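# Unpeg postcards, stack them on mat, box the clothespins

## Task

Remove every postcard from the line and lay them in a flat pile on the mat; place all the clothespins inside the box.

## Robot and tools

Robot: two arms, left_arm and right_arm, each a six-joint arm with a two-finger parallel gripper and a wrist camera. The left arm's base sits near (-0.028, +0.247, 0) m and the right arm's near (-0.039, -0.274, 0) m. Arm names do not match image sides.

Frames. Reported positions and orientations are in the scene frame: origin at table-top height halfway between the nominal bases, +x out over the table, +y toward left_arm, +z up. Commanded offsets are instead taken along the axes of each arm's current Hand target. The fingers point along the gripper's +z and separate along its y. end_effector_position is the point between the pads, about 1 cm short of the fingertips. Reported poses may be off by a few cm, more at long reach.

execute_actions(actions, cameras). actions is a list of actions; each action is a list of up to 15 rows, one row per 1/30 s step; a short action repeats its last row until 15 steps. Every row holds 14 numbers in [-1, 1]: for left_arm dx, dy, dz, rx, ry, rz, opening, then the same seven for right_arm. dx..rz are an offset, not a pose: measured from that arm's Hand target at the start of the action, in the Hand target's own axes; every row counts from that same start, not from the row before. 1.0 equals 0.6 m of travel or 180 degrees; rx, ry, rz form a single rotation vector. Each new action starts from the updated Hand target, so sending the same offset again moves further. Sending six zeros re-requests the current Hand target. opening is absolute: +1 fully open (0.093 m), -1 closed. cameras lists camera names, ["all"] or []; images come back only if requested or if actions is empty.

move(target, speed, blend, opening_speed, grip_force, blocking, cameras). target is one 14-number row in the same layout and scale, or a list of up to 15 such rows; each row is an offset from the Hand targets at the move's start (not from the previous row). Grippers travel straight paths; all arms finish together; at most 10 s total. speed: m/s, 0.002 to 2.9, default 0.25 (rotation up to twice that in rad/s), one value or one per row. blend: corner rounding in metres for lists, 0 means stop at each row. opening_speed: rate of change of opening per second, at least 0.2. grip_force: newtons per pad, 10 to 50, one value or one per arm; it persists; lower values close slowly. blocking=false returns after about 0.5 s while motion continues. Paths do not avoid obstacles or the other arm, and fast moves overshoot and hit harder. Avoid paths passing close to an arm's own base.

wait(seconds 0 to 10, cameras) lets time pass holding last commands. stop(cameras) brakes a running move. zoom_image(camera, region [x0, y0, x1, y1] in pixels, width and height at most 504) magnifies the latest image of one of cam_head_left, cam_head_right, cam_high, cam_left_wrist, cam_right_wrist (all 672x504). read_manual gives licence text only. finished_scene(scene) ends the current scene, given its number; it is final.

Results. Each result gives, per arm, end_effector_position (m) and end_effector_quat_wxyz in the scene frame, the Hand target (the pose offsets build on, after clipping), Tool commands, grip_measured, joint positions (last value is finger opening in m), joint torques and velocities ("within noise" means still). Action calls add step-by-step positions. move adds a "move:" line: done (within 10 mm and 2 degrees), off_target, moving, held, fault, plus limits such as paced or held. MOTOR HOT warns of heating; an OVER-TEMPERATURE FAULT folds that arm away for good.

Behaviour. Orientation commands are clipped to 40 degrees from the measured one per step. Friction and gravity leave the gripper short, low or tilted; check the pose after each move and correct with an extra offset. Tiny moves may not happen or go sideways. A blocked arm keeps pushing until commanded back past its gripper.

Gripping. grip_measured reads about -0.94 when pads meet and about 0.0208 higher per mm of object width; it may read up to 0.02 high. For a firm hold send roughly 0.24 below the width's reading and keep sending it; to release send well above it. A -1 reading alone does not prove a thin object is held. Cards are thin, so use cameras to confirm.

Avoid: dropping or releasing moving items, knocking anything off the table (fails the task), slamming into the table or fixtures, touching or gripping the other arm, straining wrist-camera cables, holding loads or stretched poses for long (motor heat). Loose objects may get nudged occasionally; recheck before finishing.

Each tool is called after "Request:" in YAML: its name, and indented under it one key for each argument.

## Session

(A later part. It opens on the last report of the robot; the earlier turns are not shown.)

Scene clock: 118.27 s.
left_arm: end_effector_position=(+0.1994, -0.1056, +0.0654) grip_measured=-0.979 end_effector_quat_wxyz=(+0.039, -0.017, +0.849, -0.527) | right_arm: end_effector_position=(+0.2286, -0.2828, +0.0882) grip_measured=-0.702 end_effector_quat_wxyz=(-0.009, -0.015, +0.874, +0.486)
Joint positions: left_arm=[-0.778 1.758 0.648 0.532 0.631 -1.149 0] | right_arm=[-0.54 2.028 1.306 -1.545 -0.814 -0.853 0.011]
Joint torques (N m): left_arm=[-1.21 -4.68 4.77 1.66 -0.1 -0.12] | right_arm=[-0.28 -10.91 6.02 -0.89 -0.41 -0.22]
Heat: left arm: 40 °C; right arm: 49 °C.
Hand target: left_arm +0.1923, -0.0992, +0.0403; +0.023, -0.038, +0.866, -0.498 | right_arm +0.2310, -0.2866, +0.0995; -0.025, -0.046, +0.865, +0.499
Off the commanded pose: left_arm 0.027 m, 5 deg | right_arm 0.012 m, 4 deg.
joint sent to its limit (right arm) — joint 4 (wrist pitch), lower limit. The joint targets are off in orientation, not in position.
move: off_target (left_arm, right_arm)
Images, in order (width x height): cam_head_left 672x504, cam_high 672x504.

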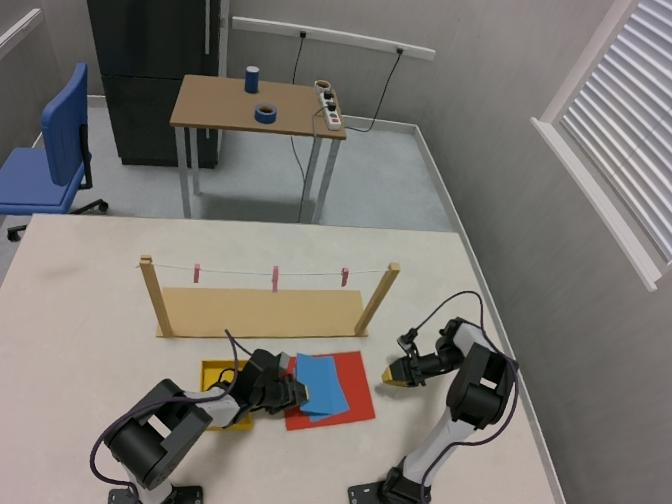

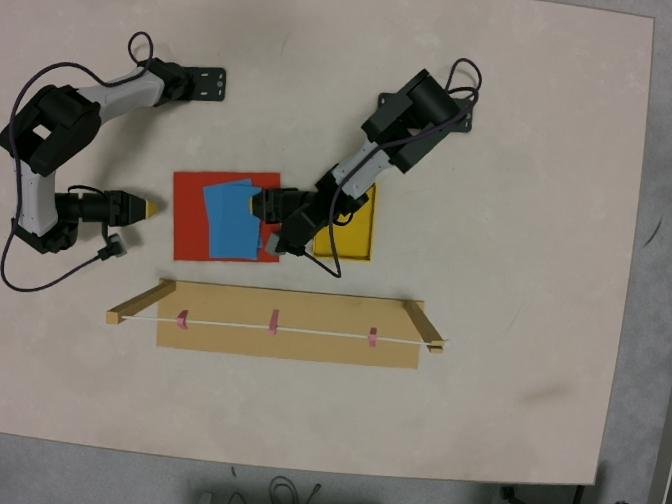

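Request:
move:
  target:
    - [0,0.0,0,0,0,0,-0.75,0,0,0,0,0,0,-0.7]
    - [0,-0.05,-0.15,0,0,0,-0.75,0,0,0,0,0,0,-0.7]
  speed: 0.1
  opening_speed: 0.4
  cameras: ["cam_high","cam_head_left","cam_left_wrist"]

Scene clock: 123.27 s.
left_arm: end_effector_position=(+0.1865, -0.0387, +0.1065) grip_measured=-0.752 end_effector_quat_wxyz=(+0.022, -0.040, +0.867, -0.497) | right_arm: end_effector_position=(+0.2286, -0.2828, +0.0882) grip_measured=-0.702 end_effector_quat_wxyz=(-0.009, -0.015, +0.874, +0.486)
Joint positions: left_arm=[-0.63 1.406 0.612 0.056 0.72 -1.034 0.009] | right_arm=[-0.54 2.028 1.306 -1.545 -0.814 -0.853 0.011]
Joint torques (N m): left_arm=[0.47 -6.32 9.17 1.51 0.36 0.06] | right_arm=[-0.28 -10.91 6.04 -0.89 -0.4 -0.21]
Heat: left arm: 39 °C; right arm: 50 °C.
Hand target: left_arm +0.1868, -0.0367, +0.1116; +0.023, -0.038, +0.866, -0.498 | right_arm +0.2310, -0.2866, +0.0995; -0.025, -0.046, +0.865, +0.499
Off the commanded pose: left_arm 0.005 m, 0 deg | right_arm 0.012 m, 4 deg.
joint sent to its limit (right arm) — joint 4 (wrist pitch), lower limit. The joint targets are off in orientation, not in position.
move: off_target (right_arm)
Images, in order (width x height): cam_head_left 672x504, cam_high 672x504, cam_left_wrist 672x504.

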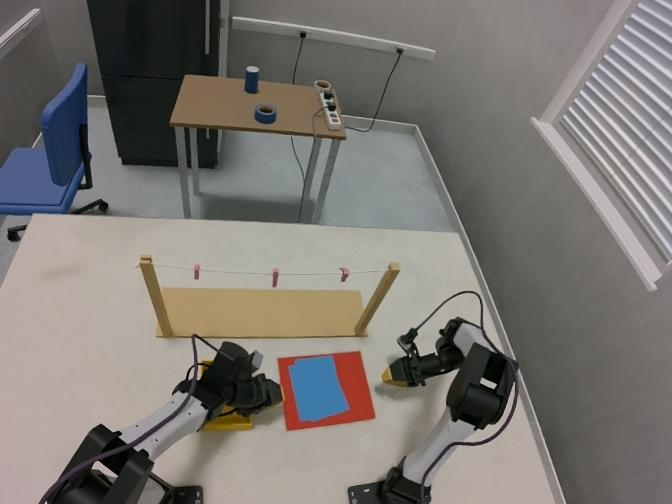

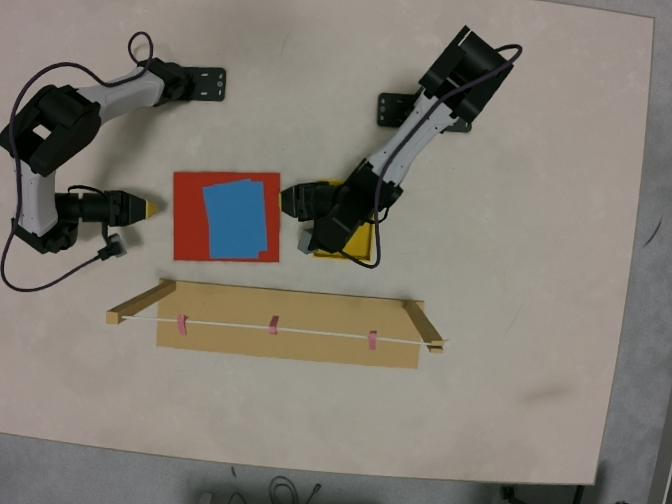

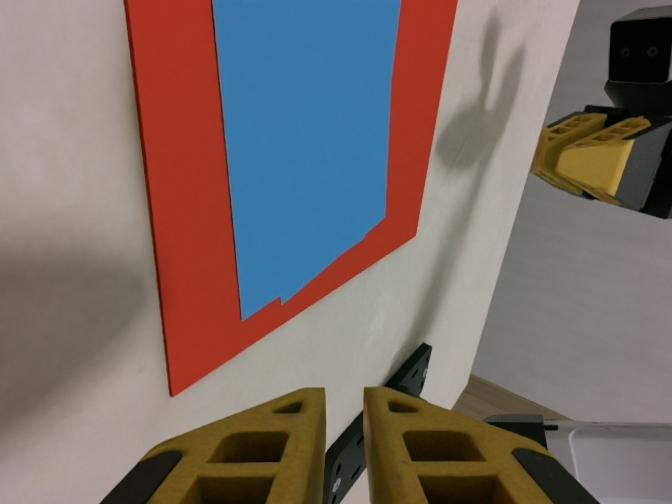

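Request:
move:
  target: [-0.312,-0.117,-0.243,0.129,-0.217,0.385,0.45,0,0,-0.08,0,0,0,-0.7]
  cameras: ["cam_high","cam_left_wrist"]

Scene clock: 132.20 s.
left_arm: end_effector_position=(+0.3615, +0.0681, +0.2389) grip_measured=+0.448 end_effector_quat_wxyz=(+0.557, +0.288, +0.585, -0.515) | right_arm: end_effector_position=(+0.2342, -0.3234, +0.1111) grip_measured=-0.702 end_effector_quat_wxyz=(+0.052, +0.010, +0.896, +0.440)
Joint positions: left_arm=[-0.09 1.819 0.781 1.381 1.109 -0.598 0.067] | right_arm=[-0.65 1.941 1.364 -1.546 -0.777 -0.828 0.011]
Joint torques (N m): left_arm=[0.42 -6.12 9.84 2.04 -0.03 -0.12] | right_arm=[-0.49 -10.74 6.68 -0.67 -0.44 -0.08]
Heat: left arm: 40 °C; right arm: 50 °C.
Hand target: left_arm +0.3650, +0.0700, +0.2458; +0.570, +0.300, +0.571, -0.510 | right_arm +0.2354, -0.3279, +0.1235; -0.025, -0.046, +0.865, +0.499
Off the commanded pose: left_arm 0.008 m, 3 deg | right_arm 0.013 m, 13 deg.
joint sent to its limit (right arm) — joint 4 (wrist pitch), lower limit. The joint targets are off in orientation, not in position.
move: off_target (left_arm, right_arm)
Images, in order (width x height): cam_high 672x504, cam_left_wrist 672x504.

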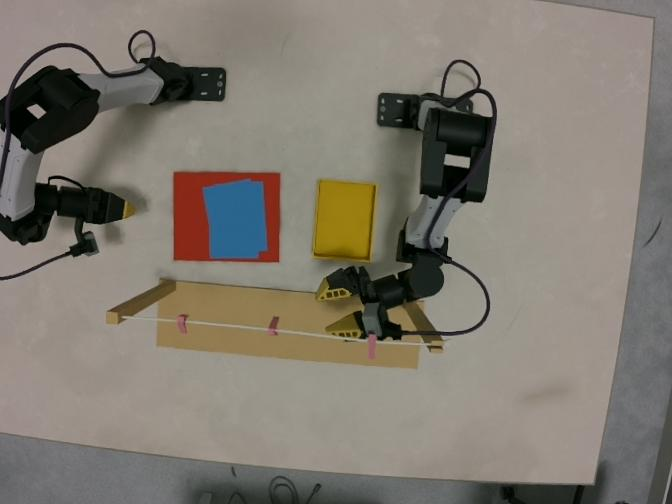

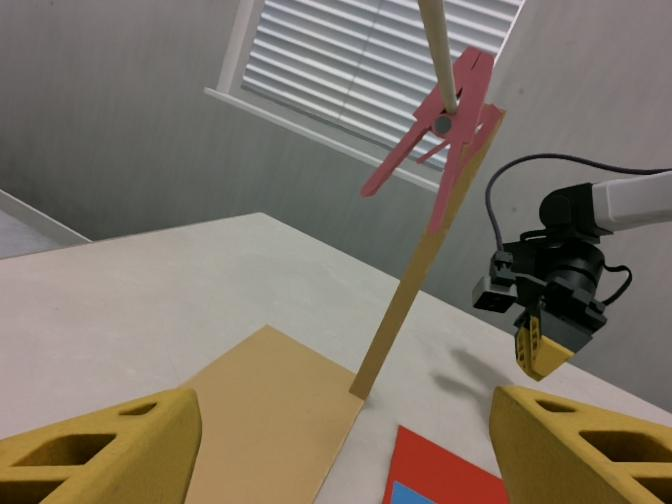

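Request:
move:
  target: [-0.03,-0.105,0.03,0,0,0.14,0.45,0,0,0,0,0,0,-0.7]
  cameras: ["cam_high","cam_left_wrist"]

Scene clock: 137.37 s.
left_arm: end_effector_position=(+0.3221, +0.0403, +0.2777) grip_measured=+0.448 end_effector_quat_wxyz=(+0.664, +0.413, +0.496, -0.378) | right_arm: end_effector_position=(+0.2342, -0.3234, +0.1111) grip_measured=-0.702 end_effector_quat_wxyz=(+0.052, +0.010, +0.896, +0.440)
Joint positions: left_arm=[-0.193 1.587 0.704 1.204 1.015 -0.098 0.067] | right_arm=[-0.65 1.941 1.364 -1.546 -0.777 -0.828 0.011]
Joint torques (N m): left_arm=[-1.05 -8.35 6.41 1.54 -0.25 0.03] | right_arm=[-0.49 -10.76 6.68 -0.67 -0.44 -0.08]
Heat: left arm: 40 °C; right arm: 49 °C.
Hand target: left_arm +0.3162, +0.0389, +0.2811; +0.667, +0.417, +0.492, -0.373 | right_arm +0.2354, -0.3279, +0.1235; -0.025, -0.046, +0.865, +0.499
Off the commanded pose: left_arm 0.007 m, 1 deg | right_arm 0.013 m, 13 deg.
joint sent to its limit (right arm) — joint 4 (wrist pitch), lower limit. The joint targets are off in orientation, not in position.
move: off_target (right_arm)
Images, in order (width x height): cam_high 672x504, cam_left_wrist 672x504.

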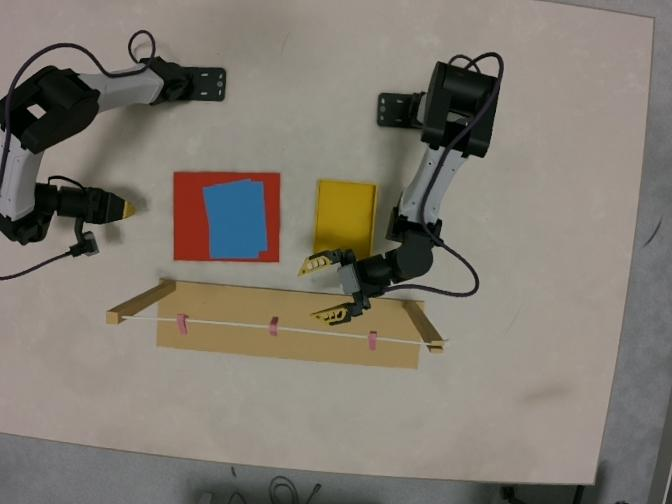

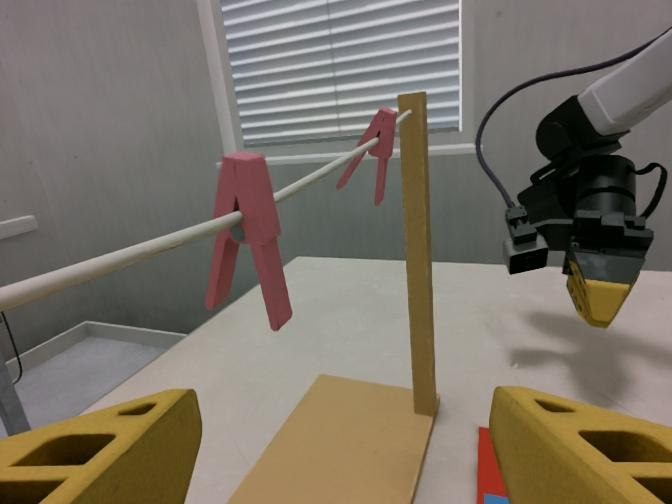

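Request:
move:
  target: [0.02,0.075,0.1,0,0,0,0.45,0,0,0,0,0,0,-0.7]
  cameras: ["cam_left_wrist"]

Scene clock: 140.57 s.
left_arm: end_effector_position=(+0.3754, +0.0033, +0.2859) grip_measured=+0.448 end_effector_quat_wxyz=(+0.664, +0.414, +0.495, -0.378) | right_arm: end_effector_position=(+0.2342, -0.3234, +0.1111) grip_measured=-0.702 end_effector_quat_wxyz=(+0.052, +0.010, +0.896, +0.440)
Joint positions: left_arm=[-0.269 1.771 0.965 1.095 0.944 -0.057 0.067] | right_arm=[-0.65 1.941 1.364 -1.546 -0.777 -0.828 0.011]
Joint torques (N m): left_arm=[-0.95 -6.68 11.12 1.67 -0.2 0.02] | right_arm=[-0.49 -10.74 6.68 -0.67 -0.44 -0.08]
Heat: left arm: 40 °C; right arm: 49 °C.
Hand target: left_arm +0.3805, -0.0008, +0.2881; +0.667, +0.417, +0.492, -0.374 | right_arm +0.2354, -0.3279, +0.1235; -0.025, -0.046, +0.865, +0.499
Off the commanded pose: left_arm 0.007 m, 1 deg | right_arm 0.013 m, 13 deg.
joint sent to its limit (right arm) — joint 4 (wrist pitch), lower limit. The joint targets are off in orientation, not in position.
move: off_target (right_arm)
Images, in order (width x height): cam_left_wrist 672x504.

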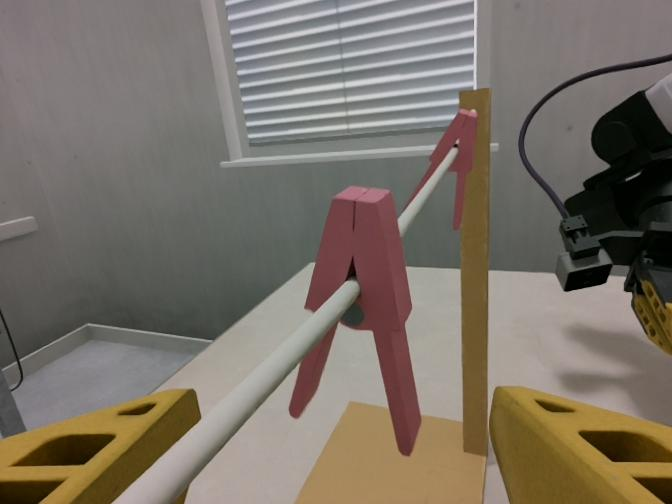

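Request:
move:
  target:
    - [0.035,-0.006,0.0,0,0,-0.02,0.45,0,0,0,0,0,0,-0.7]
    - [0.04,-0.006,0.06,0,0,-0.02,0.45,0,0,0,0,0,0,-0.7]
    - [0.04,-0.006,0.06,0,0,-0.02,-0.3,0,0,0,0,0,0,-0.7]
  speed: 0.08
  opening_speed: 0.5
  cameras: ["cam_left_wrist"]

Scene clock: 147.00 s.
left_arm: end_effector_position=(+0.3897, -0.0336, +0.2699) grip_measured=-0.296 end_effector_quat_wxyz=(+0.652, +0.399, +0.507, -0.399) | right_arm: end_effector_position=(+0.2342, -0.3234, +0.1111) grip_measured=-0.702 end_effector_quat_wxyz=(+0.052, +0.010, +0.896, +0.440)
Joint positions: left_arm=[-0.353 1.884 1.045 1.101 0.865 -0.083 0.031] | right_arm=[-0.65 1.941 1.364 -1.546 -0.777 -0.828 0.011]
Joint torques (N m): left_arm=[-0.77 -7.12 11 1.71 -0.18 0.1] | right_arm=[-0.49 -10.76 6.68 -0.67 -0.44 -0.08]
Heat: left arm: 41 °C; right arm: 48 °C.
Hand target: left_arm +0.3953, -0.0376, +0.2704; +0.655, +0.401, +0.504, -0.394 | right_arm +0.2354, -0.3279, +0.1235; -0.025, -0.046, +0.865, +0.499
Off the commanded pose: left_arm 0.007 m, 1 deg | right_arm 0.013 m, 13 deg.
joint sent to its limit (right arm) — joint 4 (wrist pitch), lower limit. The joint targets are off in orientation, not in position.
move: off_target (right_arm)
Images, in order (width x height): cam_left_wrist 672x504.

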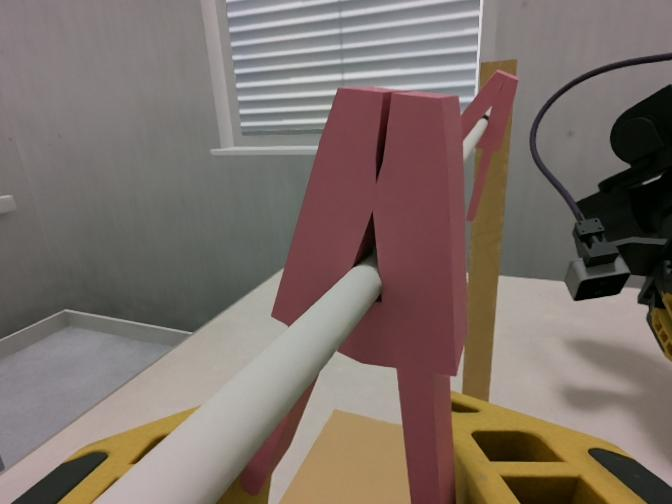

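Request:
move:
  target: [0,-0.003,0,0,0,0,-0.9,0,0,0,0,0,0,-0.7]
  opening_speed: 0.4
  cameras: ["cam_left_wrist"]

Scene clock: 151.47 s.
left_arm: end_effector_position=(+0.3902, -0.0334, +0.2700) grip_measured=-0.750 end_effector_quat_wxyz=(+0.653, +0.398, +0.507, -0.398) | right_arm: end_effector_position=(+0.2342, -0.3234, +0.1111) grip_measured=-0.702 end_effector_quat_wxyz=(+0.052, +0.010, +0.896, +0.440)
Joint positions: left_arm=[-0.353 1.884 1.045 1.101 0.862 -0.082 0.009] | right_arm=[-0.65 1.941 1.364 -1.546 -0.777 -0.828 0.011]
Joint torques (N m): left_arm=[-1.06 -7.49 10.41 1.72 -0.21 0.01] | right_arm=[-0.49 -10.76 6.68 -0.67 -0.44 -0.09]
Heat: left arm: 42 °C; right arm: 48 °C.
Hand target: left_arm +0.3937, -0.0383, +0.2702; +0.655, +0.401, +0.504, -0.394 | right_arm +0.2354, -0.3279, +0.1235; -0.025, -0.046, +0.865, +0.499
Off the commanded pose: left_arm 0.006 m, 1 deg | right_arm 0.013 m, 13 deg.
joint sent to its limit (right arm) — joint 4 (wrist pitch), lower limit. The joint targets are off in orientation, not in position.
move: off_target (right_arm)
Images, in order (width x height): cam_left_wrist 672x504.

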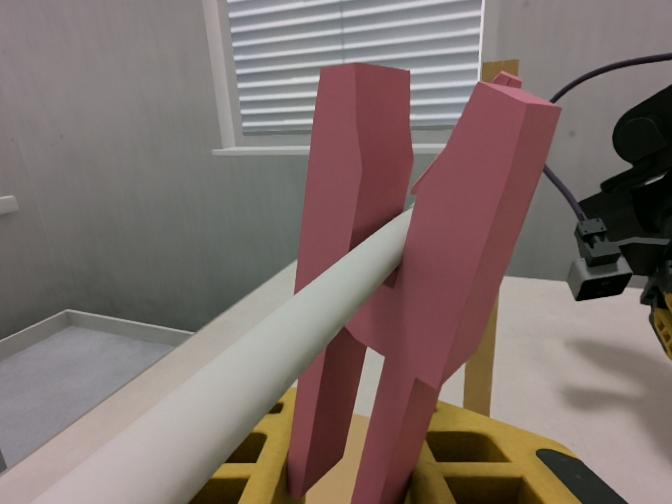

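Request:
move:
  target:
    - [0.04,0,0,0,0,0,-0.9,0,0,0,0,0,0,-0.7]
    - [0.05,0,0,-0.18,0,0,-0.9,0,0,0,0,0,0,-0.7]
    - [0.18,0,-0.02,-0.18,0,0,-0.9,0,0,0,0,0,0,-0.7]
  speed: 0.1
  cameras: ["cam_left_wrist","cam_high"]

Scene clock: 159.40 s.
left_arm: end_effector_position=(+0.4083, -0.0434, +0.1645) grip_measured=-0.771 end_effector_quat_wxyz=(+0.735, +0.203, +0.600, -0.242) | right_arm: end_effector_position=(+0.2342, -0.3234, +0.1111) grip_measured=-0.702 end_effector_quat_wxyz=(+0.052, +0.010, +0.896, +0.440)
Joint positions: left_arm=[-0.58 2.14 0.846 1.494 0.081 -0.008 0.008] | right_arm=[-0.65 1.941 1.364 -1.546 -0.777 -0.828 0.011]
Joint torques (N m): left_arm=[0.59 -8.03 5.75 2.49 0.01 -0.01] | right_arm=[-0.5 -10.76 6.68 -0.67 -0.44 -0.08]
Heat: left arm: 41 °C; right arm: 48 °C.
Hand target: left_arm +0.4091, -0.0392, +0.1626; +0.741, +0.203, +0.594, -0.238 | right_arm +0.2354, -0.3279, +0.1235; -0.025, -0.046, +0.865, +0.499
Off the commanded pose: left_arm 0.005 m, 1 deg | right_arm 0.013 m, 13 deg.
joint sent to its limit (right arm) — joint 4 (wrist pitch), lower limit. The joint targets are off in orientation, not in position.
move: off_target (right_arm)
Images, in order (width x height): cam_high 672x504, cam_left_wrist 672x504.

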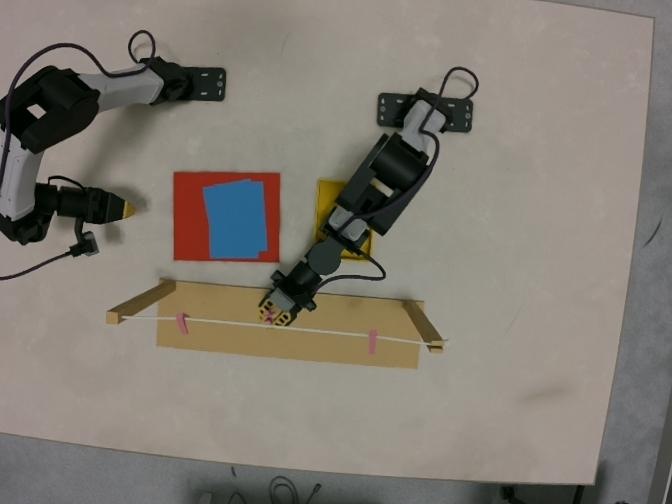

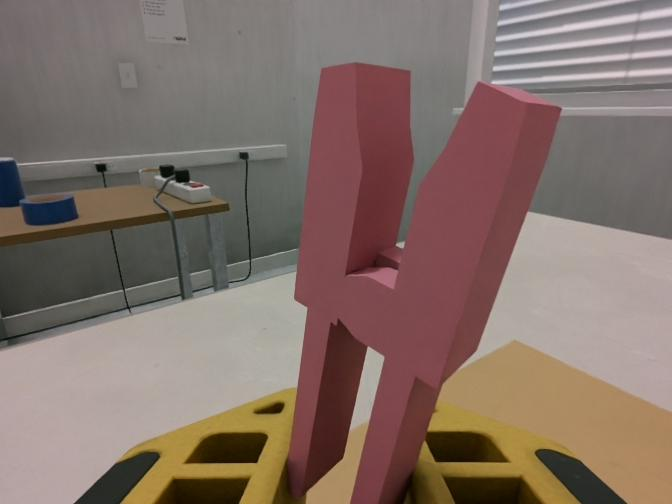

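Request:
move:
  target:
    - [0,0,-0.1,0,0,0,-0.9,0,0,0,0,0,0,-0.7]
    - [-0.047,-0.01,-0.373,-0.1955,0.389,-0.093,-0.9,0,0,0,0,0,0,-0.7]
  blend: 0.02
  cameras: ["cam_left_wrist","cam_high"]

Scene clock: 168.40 s.
left_arm: end_effector_position=(+0.2251, +0.0916, +0.1390) grip_measured=-0.771 end_effector_quat_wxyz=(+0.264, +0.002, +0.965, -0.001) | right_arm: end_effector_position=(+0.2342, -0.3234, +0.1111) grip_measured=-0.702 end_effector_quat_wxyz=(+0.052, +0.010, +0.896, +0.440)
Joint positions: left_arm=[-0.766 1.29 0.988 -0.859 -0.352 -0.669 0.008] | right_arm=[-0.65 1.941 1.364 -1.546 -0.777 -0.828 0.011]
Joint torques (N m): left_arm=[-0.51 -3.3 11.54 0.88 -0.19 -0.23] | right_arm=[-0.49 -10.76 6.68 -0.67 -0.44 -0.08]
Heat: left arm: 41 °C; right arm: 47 °C.
Hand target: left_arm +0.2249, +0.0896, +0.1428; +0.258, -0.001, +0.966, +0.000 | right_arm +0.2354, -0.3279, +0.1235; -0.025, -0.046, +0.865, +0.499
Off the commanded pose: left_arm 0.004 m, 1 deg | right_arm 0.013 m, 13 deg.
joint sent to its limit (right arm) — joint 4 (wrist pitch), lower limit. The joint targets are off in orientation, not in position.
move: off_target (right_arm)
Images, in order (width x height): cam_high 672x504, cam_left_wrist 672x504.

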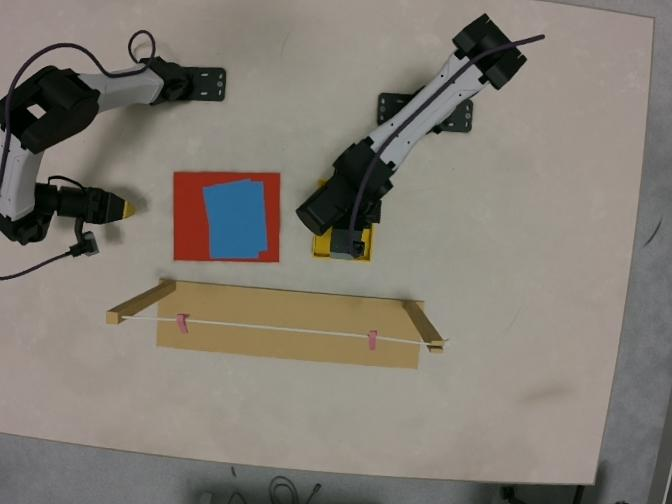

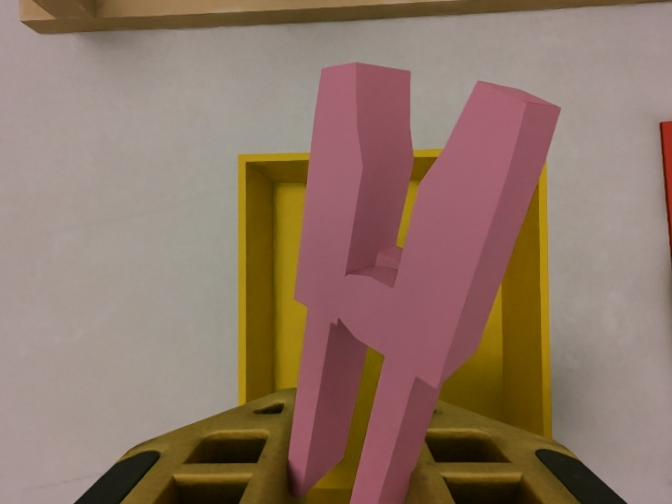

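Request:
move:
  target:
    - [0.065,-0.015,0.13,0,0,0,-0.9,0,0,0,0,0,0,-0.7]
    - [0.065,-0.015,0.13,0,0,0,0,0,0,0,0,0,0,-0.7]
    - [-0.03,-0.01,-0.05,0,0,0,0,0,0,0,0,0,0,-0.7]
    - [-0.08,0.2,-0.12,0,0,0,0,0,0,0,0,0,0,-0.7]
  speed: 0.18
  opening_speed: 0.6
  blend: [0,0,0.02,0]
  cameras: ["cam_high","cam_head_left"]

Scene clock: 176.30 s.
left_arm: end_effector_position=(+0.2335, +0.2078, +0.2217) grip_measured=-0.002 end_effector_quat_wxyz=(+0.258, -0.002, +0.966, +0.002) | right_arm: end_effector_position=(+0.2342, -0.3234, +0.1111) grip_measured=-0.702 end_effector_quat_wxyz=(+0.052, +0.010, +0.896, +0.440)
Joint positions: left_arm=[-0.24 1.127 1.211 -1.144 -0.114 -0.195 0.045] | right_arm=[-0.65 1.941 1.364 -1.546 -0.777 -0.828 0.011]
Joint torques (N m): left_arm=[0.72 -3.22 11.34 1.12 -0.01 0.02] | right_arm=[-0.49 -10.76 6.68 -0.67 -0.44 -0.08]
Heat: left arm: 41 °C; right arm: 47 °C.
Hand target: left_arm +0.2305, +0.2096, +0.2290; +0.258, -0.001, +0.966, +0.000 | right_arm +0.2354, -0.3279, +0.1235; -0.025, -0.046, +0.865, +0.499
Off the commanded pose: left_arm 0.008 m, 0 deg | right_arm 0.013 m, 13 deg.
joint sent to its limit (right arm) — joint 4 (wrist pitch), lower limit. The joint targets are off in orientation, not in position.
move: off_target (right_arm)
Images, in order (width x height): cam_head_left 672x504, cam_high 672x504.

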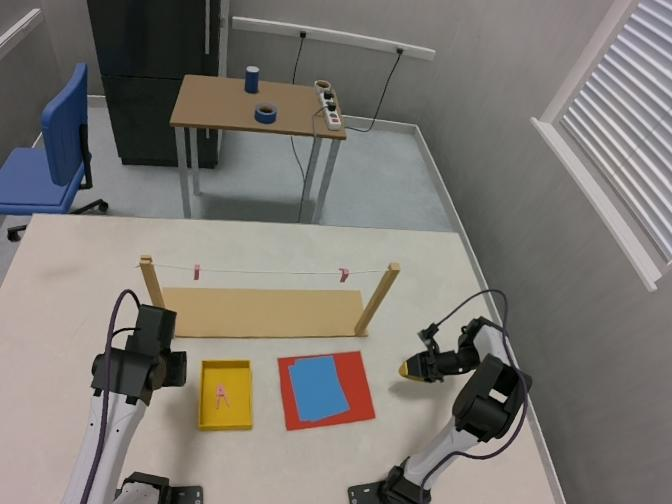

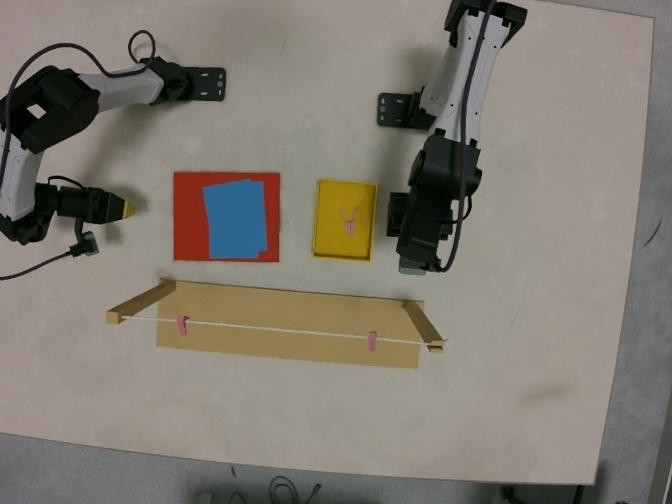

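Request:
move:
  target: [0,0,0,0,0,0,0,-0.305,0.568,0.435,0.006,-0.315,-0.482,0.45]
  cameras: ["cam_high","cam_right_wrist"]

Scene clock: 187.80 s.
left_arm: end_effector_position=(+0.2334, +0.2078, +0.2216) grip_measured=-0.002 end_effector_quat_wxyz=(+0.258, -0.001, +0.966, +0.002) | right_arm: end_effector_position=(+0.3689, +0.0835, +0.2805) grip_measured=+0.448 end_effector_quat_wxyz=(+0.670, -0.387, +0.530, +0.346)
Joint positions: left_arm=[-0.24 1.127 1.211 -1.144 -0.114 -0.194 0.045] | right_arm=[0.526 1.873 1.136 0.9 -0.544 -0.069 0.067]
Joint torques (N m): left_arm=[0.69 -3.11 11.32 1.11 0 -0.01] | right_arm=[0.05 -7.79 9.24 2.17 0.17 -0.2]
Heat: left arm: 41 °C; right arm: 47 °C.
Hand target: left_arm +0.2304, +0.2096, +0.2290; +0.258, +0.000, +0.966, +0.000 | right_arm +0.3751, +0.0855, +0.2887; +0.686, -0.383, +0.519, +0.338
Off the commanded pose: left_arm 0.008 m, 0 deg | right_arm 0.011 m, 2 deg.
move: off_target (right_arm)
Images, in order (width x height): cam_high 672x504, cam_right_wrist 672x504.

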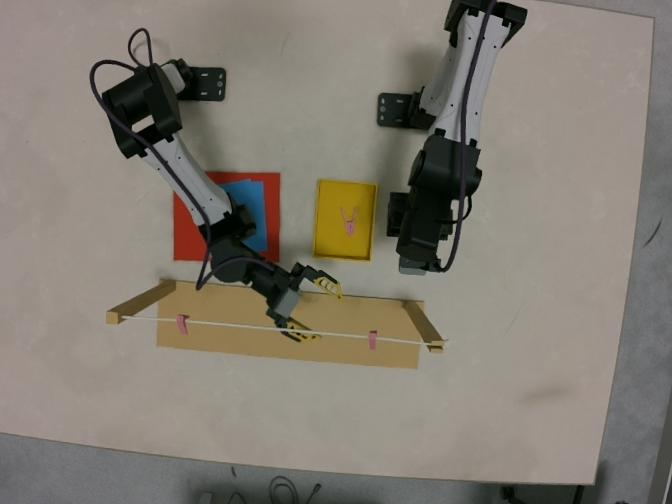

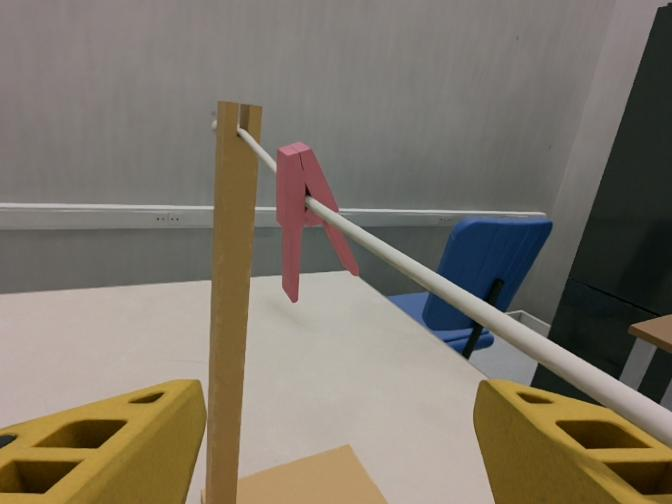

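Request:
move:
  target: [0,0,0,0,0,0,0,0.0,0.035,0.07,0,0,-0.06,0.45]
  speed: 0.15
  cameras: ["cam_right_wrist"]

Scene clock: 191.47 s.
left_arm: end_effector_position=(+0.2334, +0.2078, +0.2216) grip_measured=-0.002 end_effector_quat_wxyz=(+0.258, -0.001, +0.966, +0.002) | right_arm: end_effector_position=(+0.3704, +0.1292, +0.2887) grip_measured=+0.448 end_effector_quat_wxyz=(+0.708, -0.434, +0.482, +0.279)
Joint positions: left_arm=[-0.24 1.127 1.211 -1.144 -0.114 -0.194 0.045] | right_arm=[0.617 1.961 1.276 0.863 -0.453 -0.279 0.067]
Joint torques (N m): left_arm=[0.73 -3.3 11.25 1.09 0.02 -0.02] | right_arm=[0.16 -8.65 9.47 1.9 0.12 -0.12]
Heat: left arm: 42 °C; right arm: 47 °C.
Hand target: left_arm +0.2304, +0.2096, +0.2290; +0.258, +0.000, +0.966, +0.000 | right_arm +0.3760, +0.1323, +0.2921; +0.714, -0.430, +0.480, +0.272
Off the commanded pose: left_arm 0.008 m, 0 deg | right_arm 0.007 m, 1 deg.
move: done
Images, in order (width x height): cam_right_wrist 672x504.

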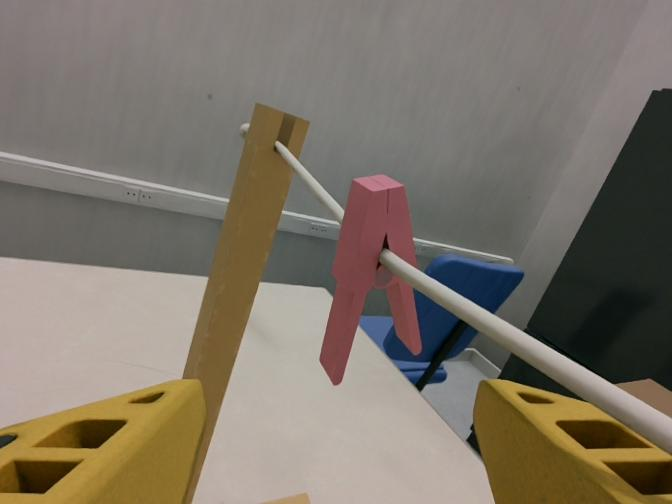

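Request:
move:
  target:
    - [0,0,0,0,0,0,0,0.033,-0.018,0.0,0,0,0.02,0.45]
    - [0,0,0,0,0,0,0,0.033,-0.018,0.08,0,0,0.02,0.45]
  speed: 0.1
  cameras: ["cam_right_wrist"]

Scene clock: 196.40 s.
left_arm: end_effector_position=(+0.2334, +0.2078, +0.2216) grip_measured=-0.002 end_effector_quat_wxyz=(+0.258, -0.001, +0.966, +0.002) | right_arm: end_effector_position=(+0.4083, +0.1658, +0.2846) grip_measured=+0.448 end_effector_quat_wxyz=(+0.701, -0.420, +0.493, +0.299)
Joint positions: left_arm=[-0.24 1.127 1.211 -1.144 -0.114 -0.194 0.045] | right_arm=[0.63 2.153 1.548 0.784 -0.441 -0.226 0.067]
Joint torques (N m): left_arm=[0.58 -3.21 11.34 1.09 -0.01 -0.02] | right_arm=[0.09 -10.02 9.65 1.92 0.15 -0.06]
Heat: left arm: 42 °C; right arm: 47 °C.
Hand target: left_arm +0.2304, +0.2096, +0.2290; +0.258, +0.000, +0.966, +0.000 | right_arm +0.4140, +0.1687, +0.2856; +0.705, -0.415, +0.494, +0.294
Off the commanded pose: left_arm 0.008 m, 0 deg | right_arm 0.007 m, 1 deg.
move: done
Images, in order (width x height): cam_right_wrist 672x504.

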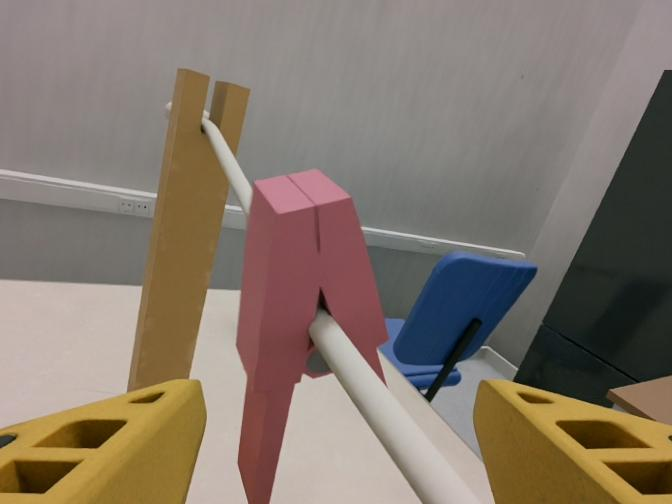

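Request:
move:
  target:
    - [0,0,0,0,0,0,0,0.018,0.012,0.0,0,0,-0.03,0.45]
    - [0,0,0,0,0,0,0,0.018,0.012,0.01,0,0,-0.03,-0.3]
  speed: 0.08
  opening_speed: 0.5
  cameras: ["cam_right_wrist"]

Scene clock: 202.00 s.
left_arm: end_effector_position=(+0.2334, +0.2078, +0.2216) grip_measured=-0.002 end_effector_quat_wxyz=(+0.258, -0.001, +0.966, +0.002) | right_arm: end_effector_position=(+0.4105, +0.1738, +0.2694) grip_measured=-0.296 end_effector_quat_wxyz=(+0.709, -0.442, +0.480, +0.267)
Joint positions: left_arm=[-0.24 1.127 1.211 -1.144 -0.114 -0.194 0.045] | right_arm=[0.641 2.19 1.56 0.794 -0.427 -0.317 0.031]
Joint torques (N m): left_arm=[0.64 -3.28 11.1 1.08 0.02 -0.02] | right_arm=[0.28 -10.37 9.72 2.03 0.13 -0.12]
Heat: left arm: 42 °C; right arm: 48 °C.
Hand target: left_arm +0.2304, +0.2096, +0.2290; +0.258, +0.000, +0.966, +0.000 | right_arm +0.4144, +0.1776, +0.2746; +0.718, -0.438, +0.473, +0.261
Off the commanded pose: left_arm 0.008 m, 0 deg | right_arm 0.007 m, 2 deg.
move: done
Images, in order (width x height): cam_right_wrist 672x504.

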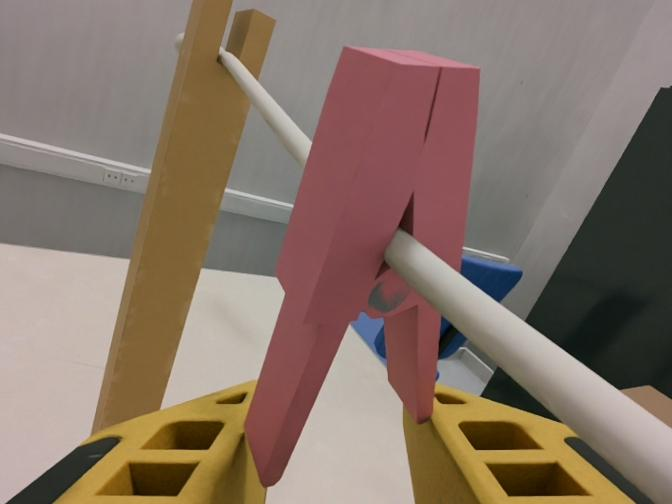

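Request:
move:
  target:
    - [0,0,0,0,0,0,0,-0.018,0.0,0.012,0,0,0,-0.2]
    - [0,0,0,0,0,0,0,-0.018,0,0.012,0,0,0,-0.9]
  speed: 0.06
  opening_speed: 0.4
  cameras: ["cam_right_wrist"]

Scene clock: 207.20 s.
left_arm: end_effector_position=(+0.2334, +0.2078, +0.2216) grip_measured=-0.002 end_effector_quat_wxyz=(+0.258, -0.001, +0.966, +0.002) | right_arm: end_effector_position=(+0.4098, +0.1807, +0.2821) grip_measured=-0.698 end_effector_quat_wxyz=(+0.713, -0.441, +0.476, +0.266)
Joint positions: left_arm=[-0.24 1.127 1.211 -1.144 -0.114 -0.194 0.045] | right_arm=[0.653 2.19 1.604 0.758 -0.414 -0.32 0.012]
Joint torques (N m): left_arm=[0.62 -3.26 11.17 1.11 -0.01 -0.04] | right_arm=[0.29 -10.65 9.62 1.93 0.13 -0.12]
Heat: left arm: 42 °C; right arm: 50 °C.
Hand target: left_arm +0.2304, +0.2096, +0.2290; +0.258, +0.000, +0.966, +0.000 | right_arm +0.4132, +0.1842, +0.2856; +0.719, -0.438, +0.473, +0.261
Off the commanded pose: left_arm 0.008 m, 0 deg | right_arm 0.006 m, 1 deg.
move: done
Images, in order (width x height): cam_right_wrist 672x504.

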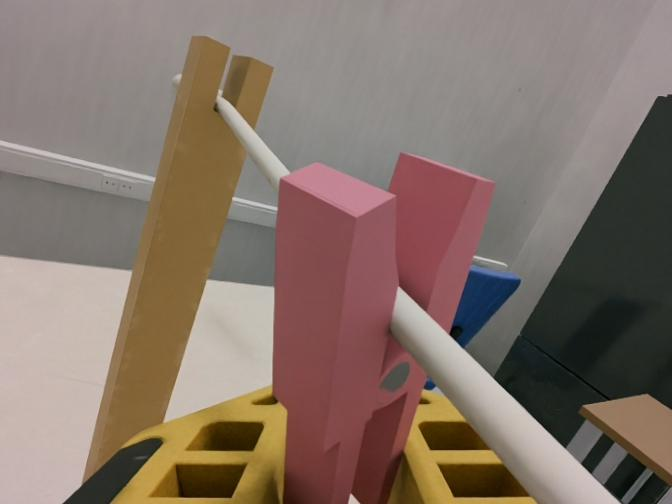

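Open. Exit: down, yaw (rx +), down.

Request:
move:
  target:
    - [0,0,0,0,0,0,0,0.05,0,0,0,0,0,-0.9]
    - [0,0,0,0,0,0,0,0.06,0,-0.01,0.16,0,0,-0.9]
    - [0,0,0,0,0,0,0,0.19,0,-0.03,0.16,0,0,-0.9]
  speed: 0.1
  cameras: ["cam_right_wrist","cam_high"]

Scene clock: 214.67 s.
left_arm: end_effector_position=(+0.2334, +0.2078, +0.2216) grip_measured=-0.002 end_effector_quat_wxyz=(+0.258, -0.001, +0.966, +0.002) | right_arm: end_effector_position=(+0.4512, +0.1630, +0.1710) grip_measured=-0.711 end_effector_quat_wxyz=(+0.794, -0.254, +0.538, +0.124)
Joint positions: left_arm=[-0.24 1.127 1.211 -1.144 -0.114 -0.194 0.045] | right_arm=[0.738 2.531 1.577 1.255 0.166 -0.337 0.011]
Joint torques (N m): left_arm=[0.88 -3.08 11.33 1.08 0.01 -0.06] | right_arm=[-0.38 -11.58 8.36 2.19 -0.24 0.07]
Heat: left arm: 43 °C; right arm: 51 °C.
Hand target: left_arm +0.2304, +0.2096, +0.2290; +0.258, +0.000, +0.966, +0.000 | right_arm +0.4526, +0.1639, +0.1789; +0.805, -0.246, +0.523, +0.135
Off the commanded pose: left_arm 0.008 m, 0 deg | right_arm 0.008 m, 3 deg.
move: off_target (right_arm)
Images, in order (width x height): cam_high 672x504, cam_right_wrist 672x504.

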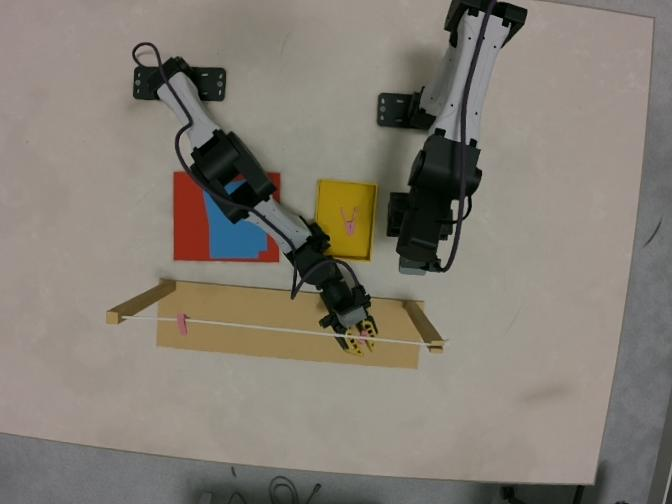

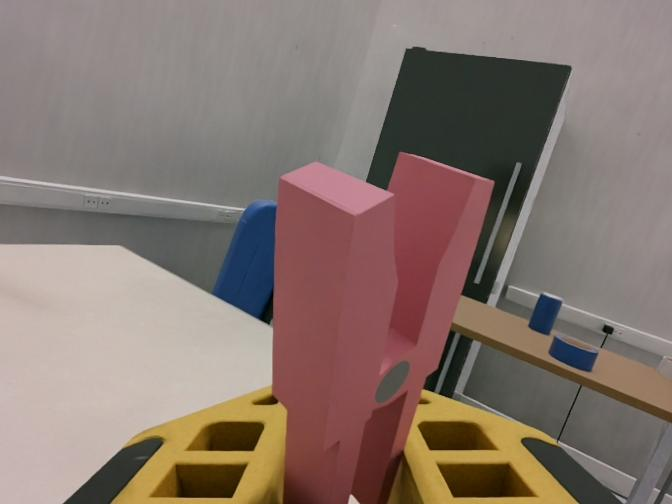

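Request:
move:
  target:
    - [0,0.05,0,0,0,0,0,-0.042,0.033,-0.238,0,0,0,-0.9]
    - [0,0.05,0,0,0,0,0,-0.143,-0.035,-0.267,0,0,0,-0.9]
    - [0,0.05,0,0,0,0,0,-0.103,0.073,-0.368,-0.194,0.356,0.035,-0.9]
  speed: 0.2
  blend: 0.015
  cameras: ["cam_right_wrist","cam_high","cam_head_left"]

Scene clock: 226.63 s.
left_arm: end_effector_position=(+0.2351, +0.2383, +0.2228) grip_measured=-0.002 end_effector_quat_wxyz=(+0.257, -0.001, +0.966, +0.002) | right_arm: end_effector_position=(+0.2309, +0.0788, +0.1444) grip_measured=-0.711 end_effector_quat_wxyz=(+0.293, -0.471, +0.816, +0.160)
Joint positions: left_arm=[-0.072 1.119 1.211 -1.144 -0.031 -0.048 0.045] | right_arm=[0.852 1.663 1.25 -0.482 -0.087 -0.133 0.011]
Joint torques (N m): left_arm=[0.59 -3.74 10.24 1.14 0.07 -0.03] | right_arm=[-0.43 -6.61 9.7 1.59 -0.35 -0.01]
Heat: left arm: 43 °C; right arm: 52 °C.
Hand target: left_arm +0.2304, +0.2396, +0.2291; +0.258, +0.000, +0.966, +0.000 | right_arm +0.2346, +0.0850, +0.1507; +0.296, -0.469, +0.814, +0.170
Off the commanded pose: left_arm 0.008 m, 0 deg | right_arm 0.010 m, 1 deg.
move: done
Images, in order (width x height): cam_head_left 672x504, cam_high 672x504, cam_right_wrist 672x504.

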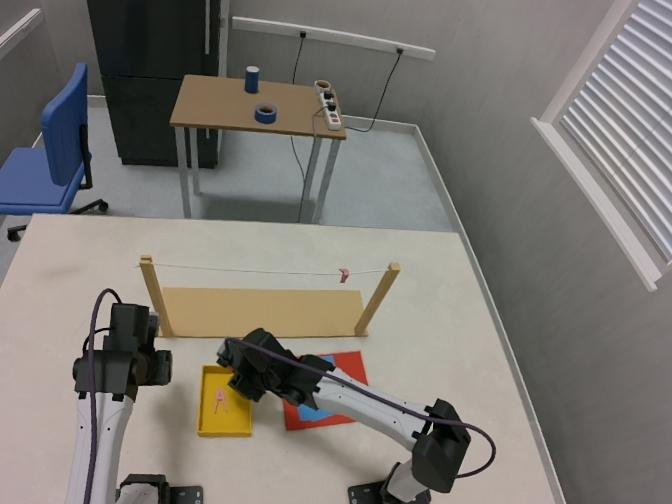

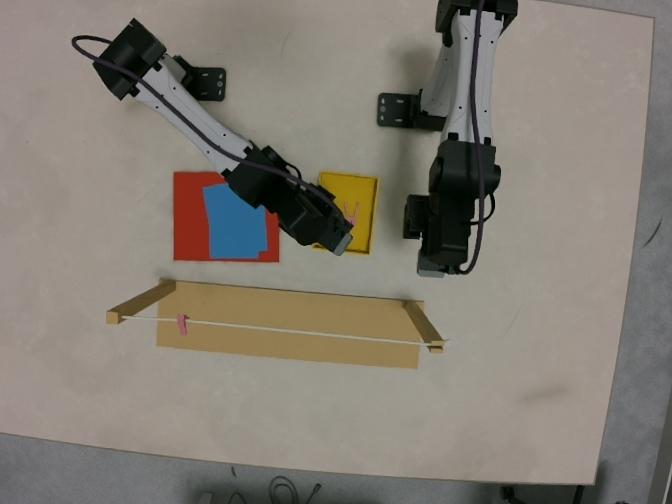

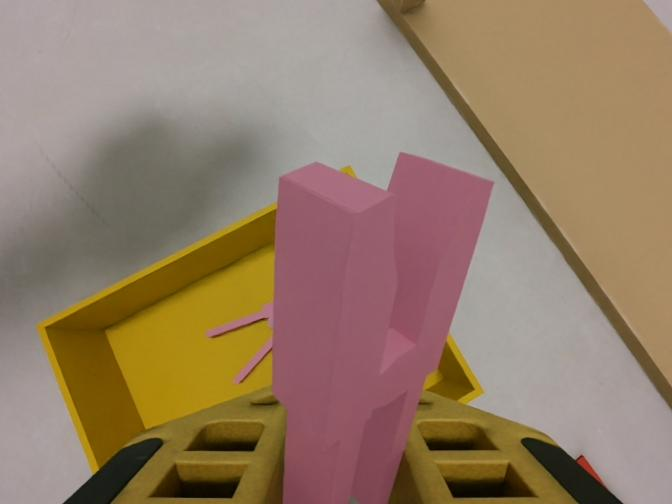

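Request:
move:
  target:
    - [0,0,0,0,0,0,0,0.01,0.065,-0.01,0,0,0,-0.9]
    - [0,0,0,0,0,0,0,0.085,0.065,0.095,0,0,0,-0.9]
    - [0,0,0,0,0,0,0,0.085,0.065,0.095,0,0,0,0]
    - [0,0,0,0,0,0,0,-0.05,0.065,-0.06,0,0,0,0]
    - [0,0,0,0,0,0,0,0.1,-0.12,-0.35,0,0,0,0]
  speed: 0.15
  opening_speed: 0.7
  blend: [0.01,0,0,0.02,0]
  cameras: ["cam_high","cam_head_left"]

Scene clock: 235.87 s.
left_arm: end_effector_position=(+0.2351, +0.2383, +0.2228) grip_measured=-0.002 end_effector_quat_wxyz=(+0.257, -0.001, +0.966, +0.002) | right_arm: end_effector_position=(+0.2073, -0.1090, +0.2602) grip_measured=-0.002 end_effector_quat_wxyz=(+0.280, -0.465, +0.824, +0.164)
Joint positions: left_arm=[-0.072 1.119 1.211 -1.144 -0.031 -0.048 0.045] | right_arm=[0.337 1.246 1.382 -1.161 -0.395 -0.548 0.045]
Joint torques (N m): left_arm=[0.58 -3.59 10.09 1.1 0.06 0.03] | right_arm=[-0.44 -4.56 8.85 1.32 -0.61 -0.2]
Heat: left arm: 43 °C; right arm: 50 °C.
Hand target: left_arm +0.2304, +0.2396, +0.2291; +0.258, +0.000, +0.966, +0.000 | right_arm +0.2061, -0.1075, +0.2733; +0.296, -0.469, +0.814, +0.170
Off the commanded pose: left_arm 0.008 m, 0 deg | right_arm 0.013 m, 2 deg.
move: off_target (right_arm)
Images, in order (width x height): cam_head_left 672x504, cam_high 672x504.

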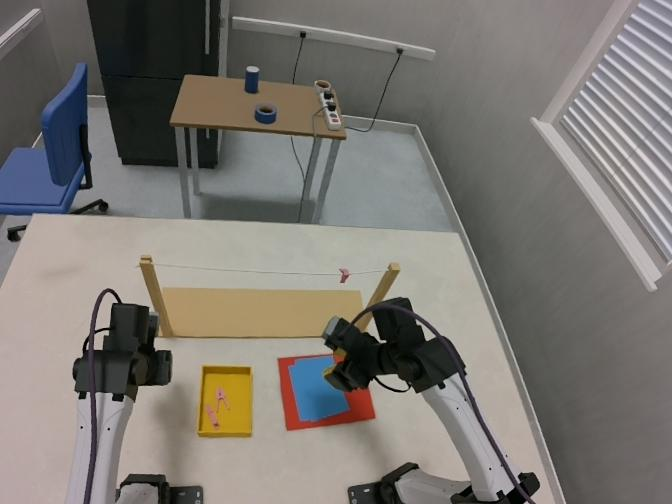

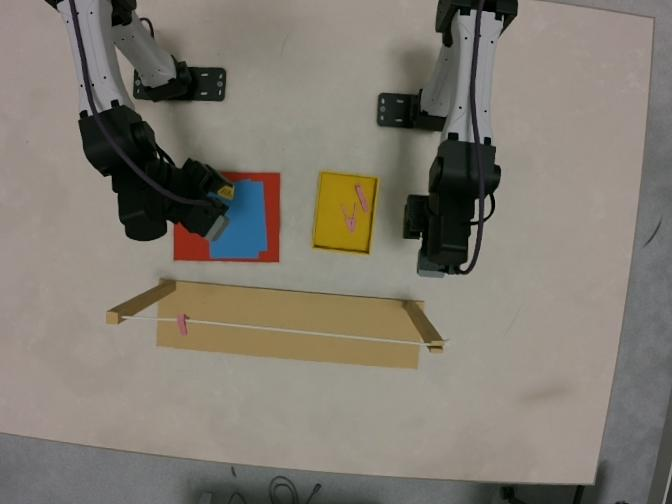

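Request:
move:
  target:
    - [0,0,-0.05,0,0,0,0,0.25,-0.095,-0.21,0,0,0,0]
    - [-0.228,-0.567,0.022,0.3415,-0.3717,0.2188,0.45,0.25,-0.095,-0.21,0,0,0,0]
  blend: 0.03
  cameras: ["cam_high","cam_left_wrist"]

Scene clock: 247.67 s.
left_arm: end_effector_position=(+0.3552, -0.0940, +0.2785) grip_measured=+0.448 end_effector_quat_wxyz=(+0.657, +0.411, +0.511, -0.373) | right_arm: end_effector_position=(+0.1600, -0.3083, +0.2732) grip_measured=-0.002 end_effector_quat_wxyz=(+0.341, -0.416, +0.843, +0.010)
Joint positions: left_arm=[-0.543 1.808 1.032 0.955 0.662 0.05 0.067] | right_arm=[-0.717 1.072 1.362 -1.546 -0.632 -1.499 0.045]
Joint torques (N m): left_arm=[-1.01 -6.86 11.34 2.25 0.01 -0.19] | right_arm=[-0.17 -2.06 5.3 0.8 -0.65 -0.15]
Heat: left arm: 43 °C; right arm: 47 °C.
Hand target: left_arm +0.3559, -0.1005, +0.2858; +0.664, +0.414, +0.495, -0.378 | right_arm +0.1572, -0.3056, +0.2738; +0.296, -0.469, +0.814, +0.170
Off the commanded pose: left_arm 0.010 m, 2 deg | right_arm 0.004 m, 20 deg.
joint sent to its limit (right arm) — joint 4 (wrist pitch), lower limit. The joint targets are off in orientation, not in position.
move: off_target (right_arm)
Images, in order (width x height): cam_high 672x504, cam_left_wrist 672x504.

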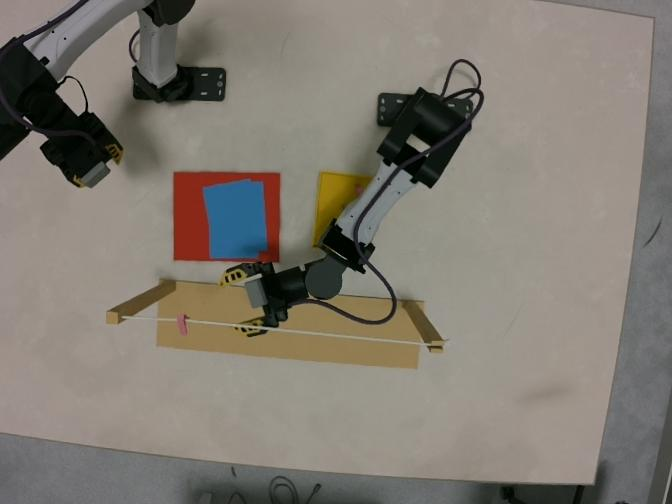

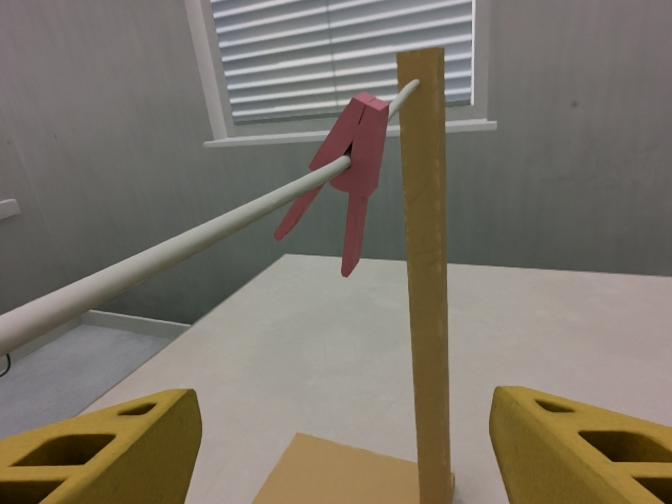

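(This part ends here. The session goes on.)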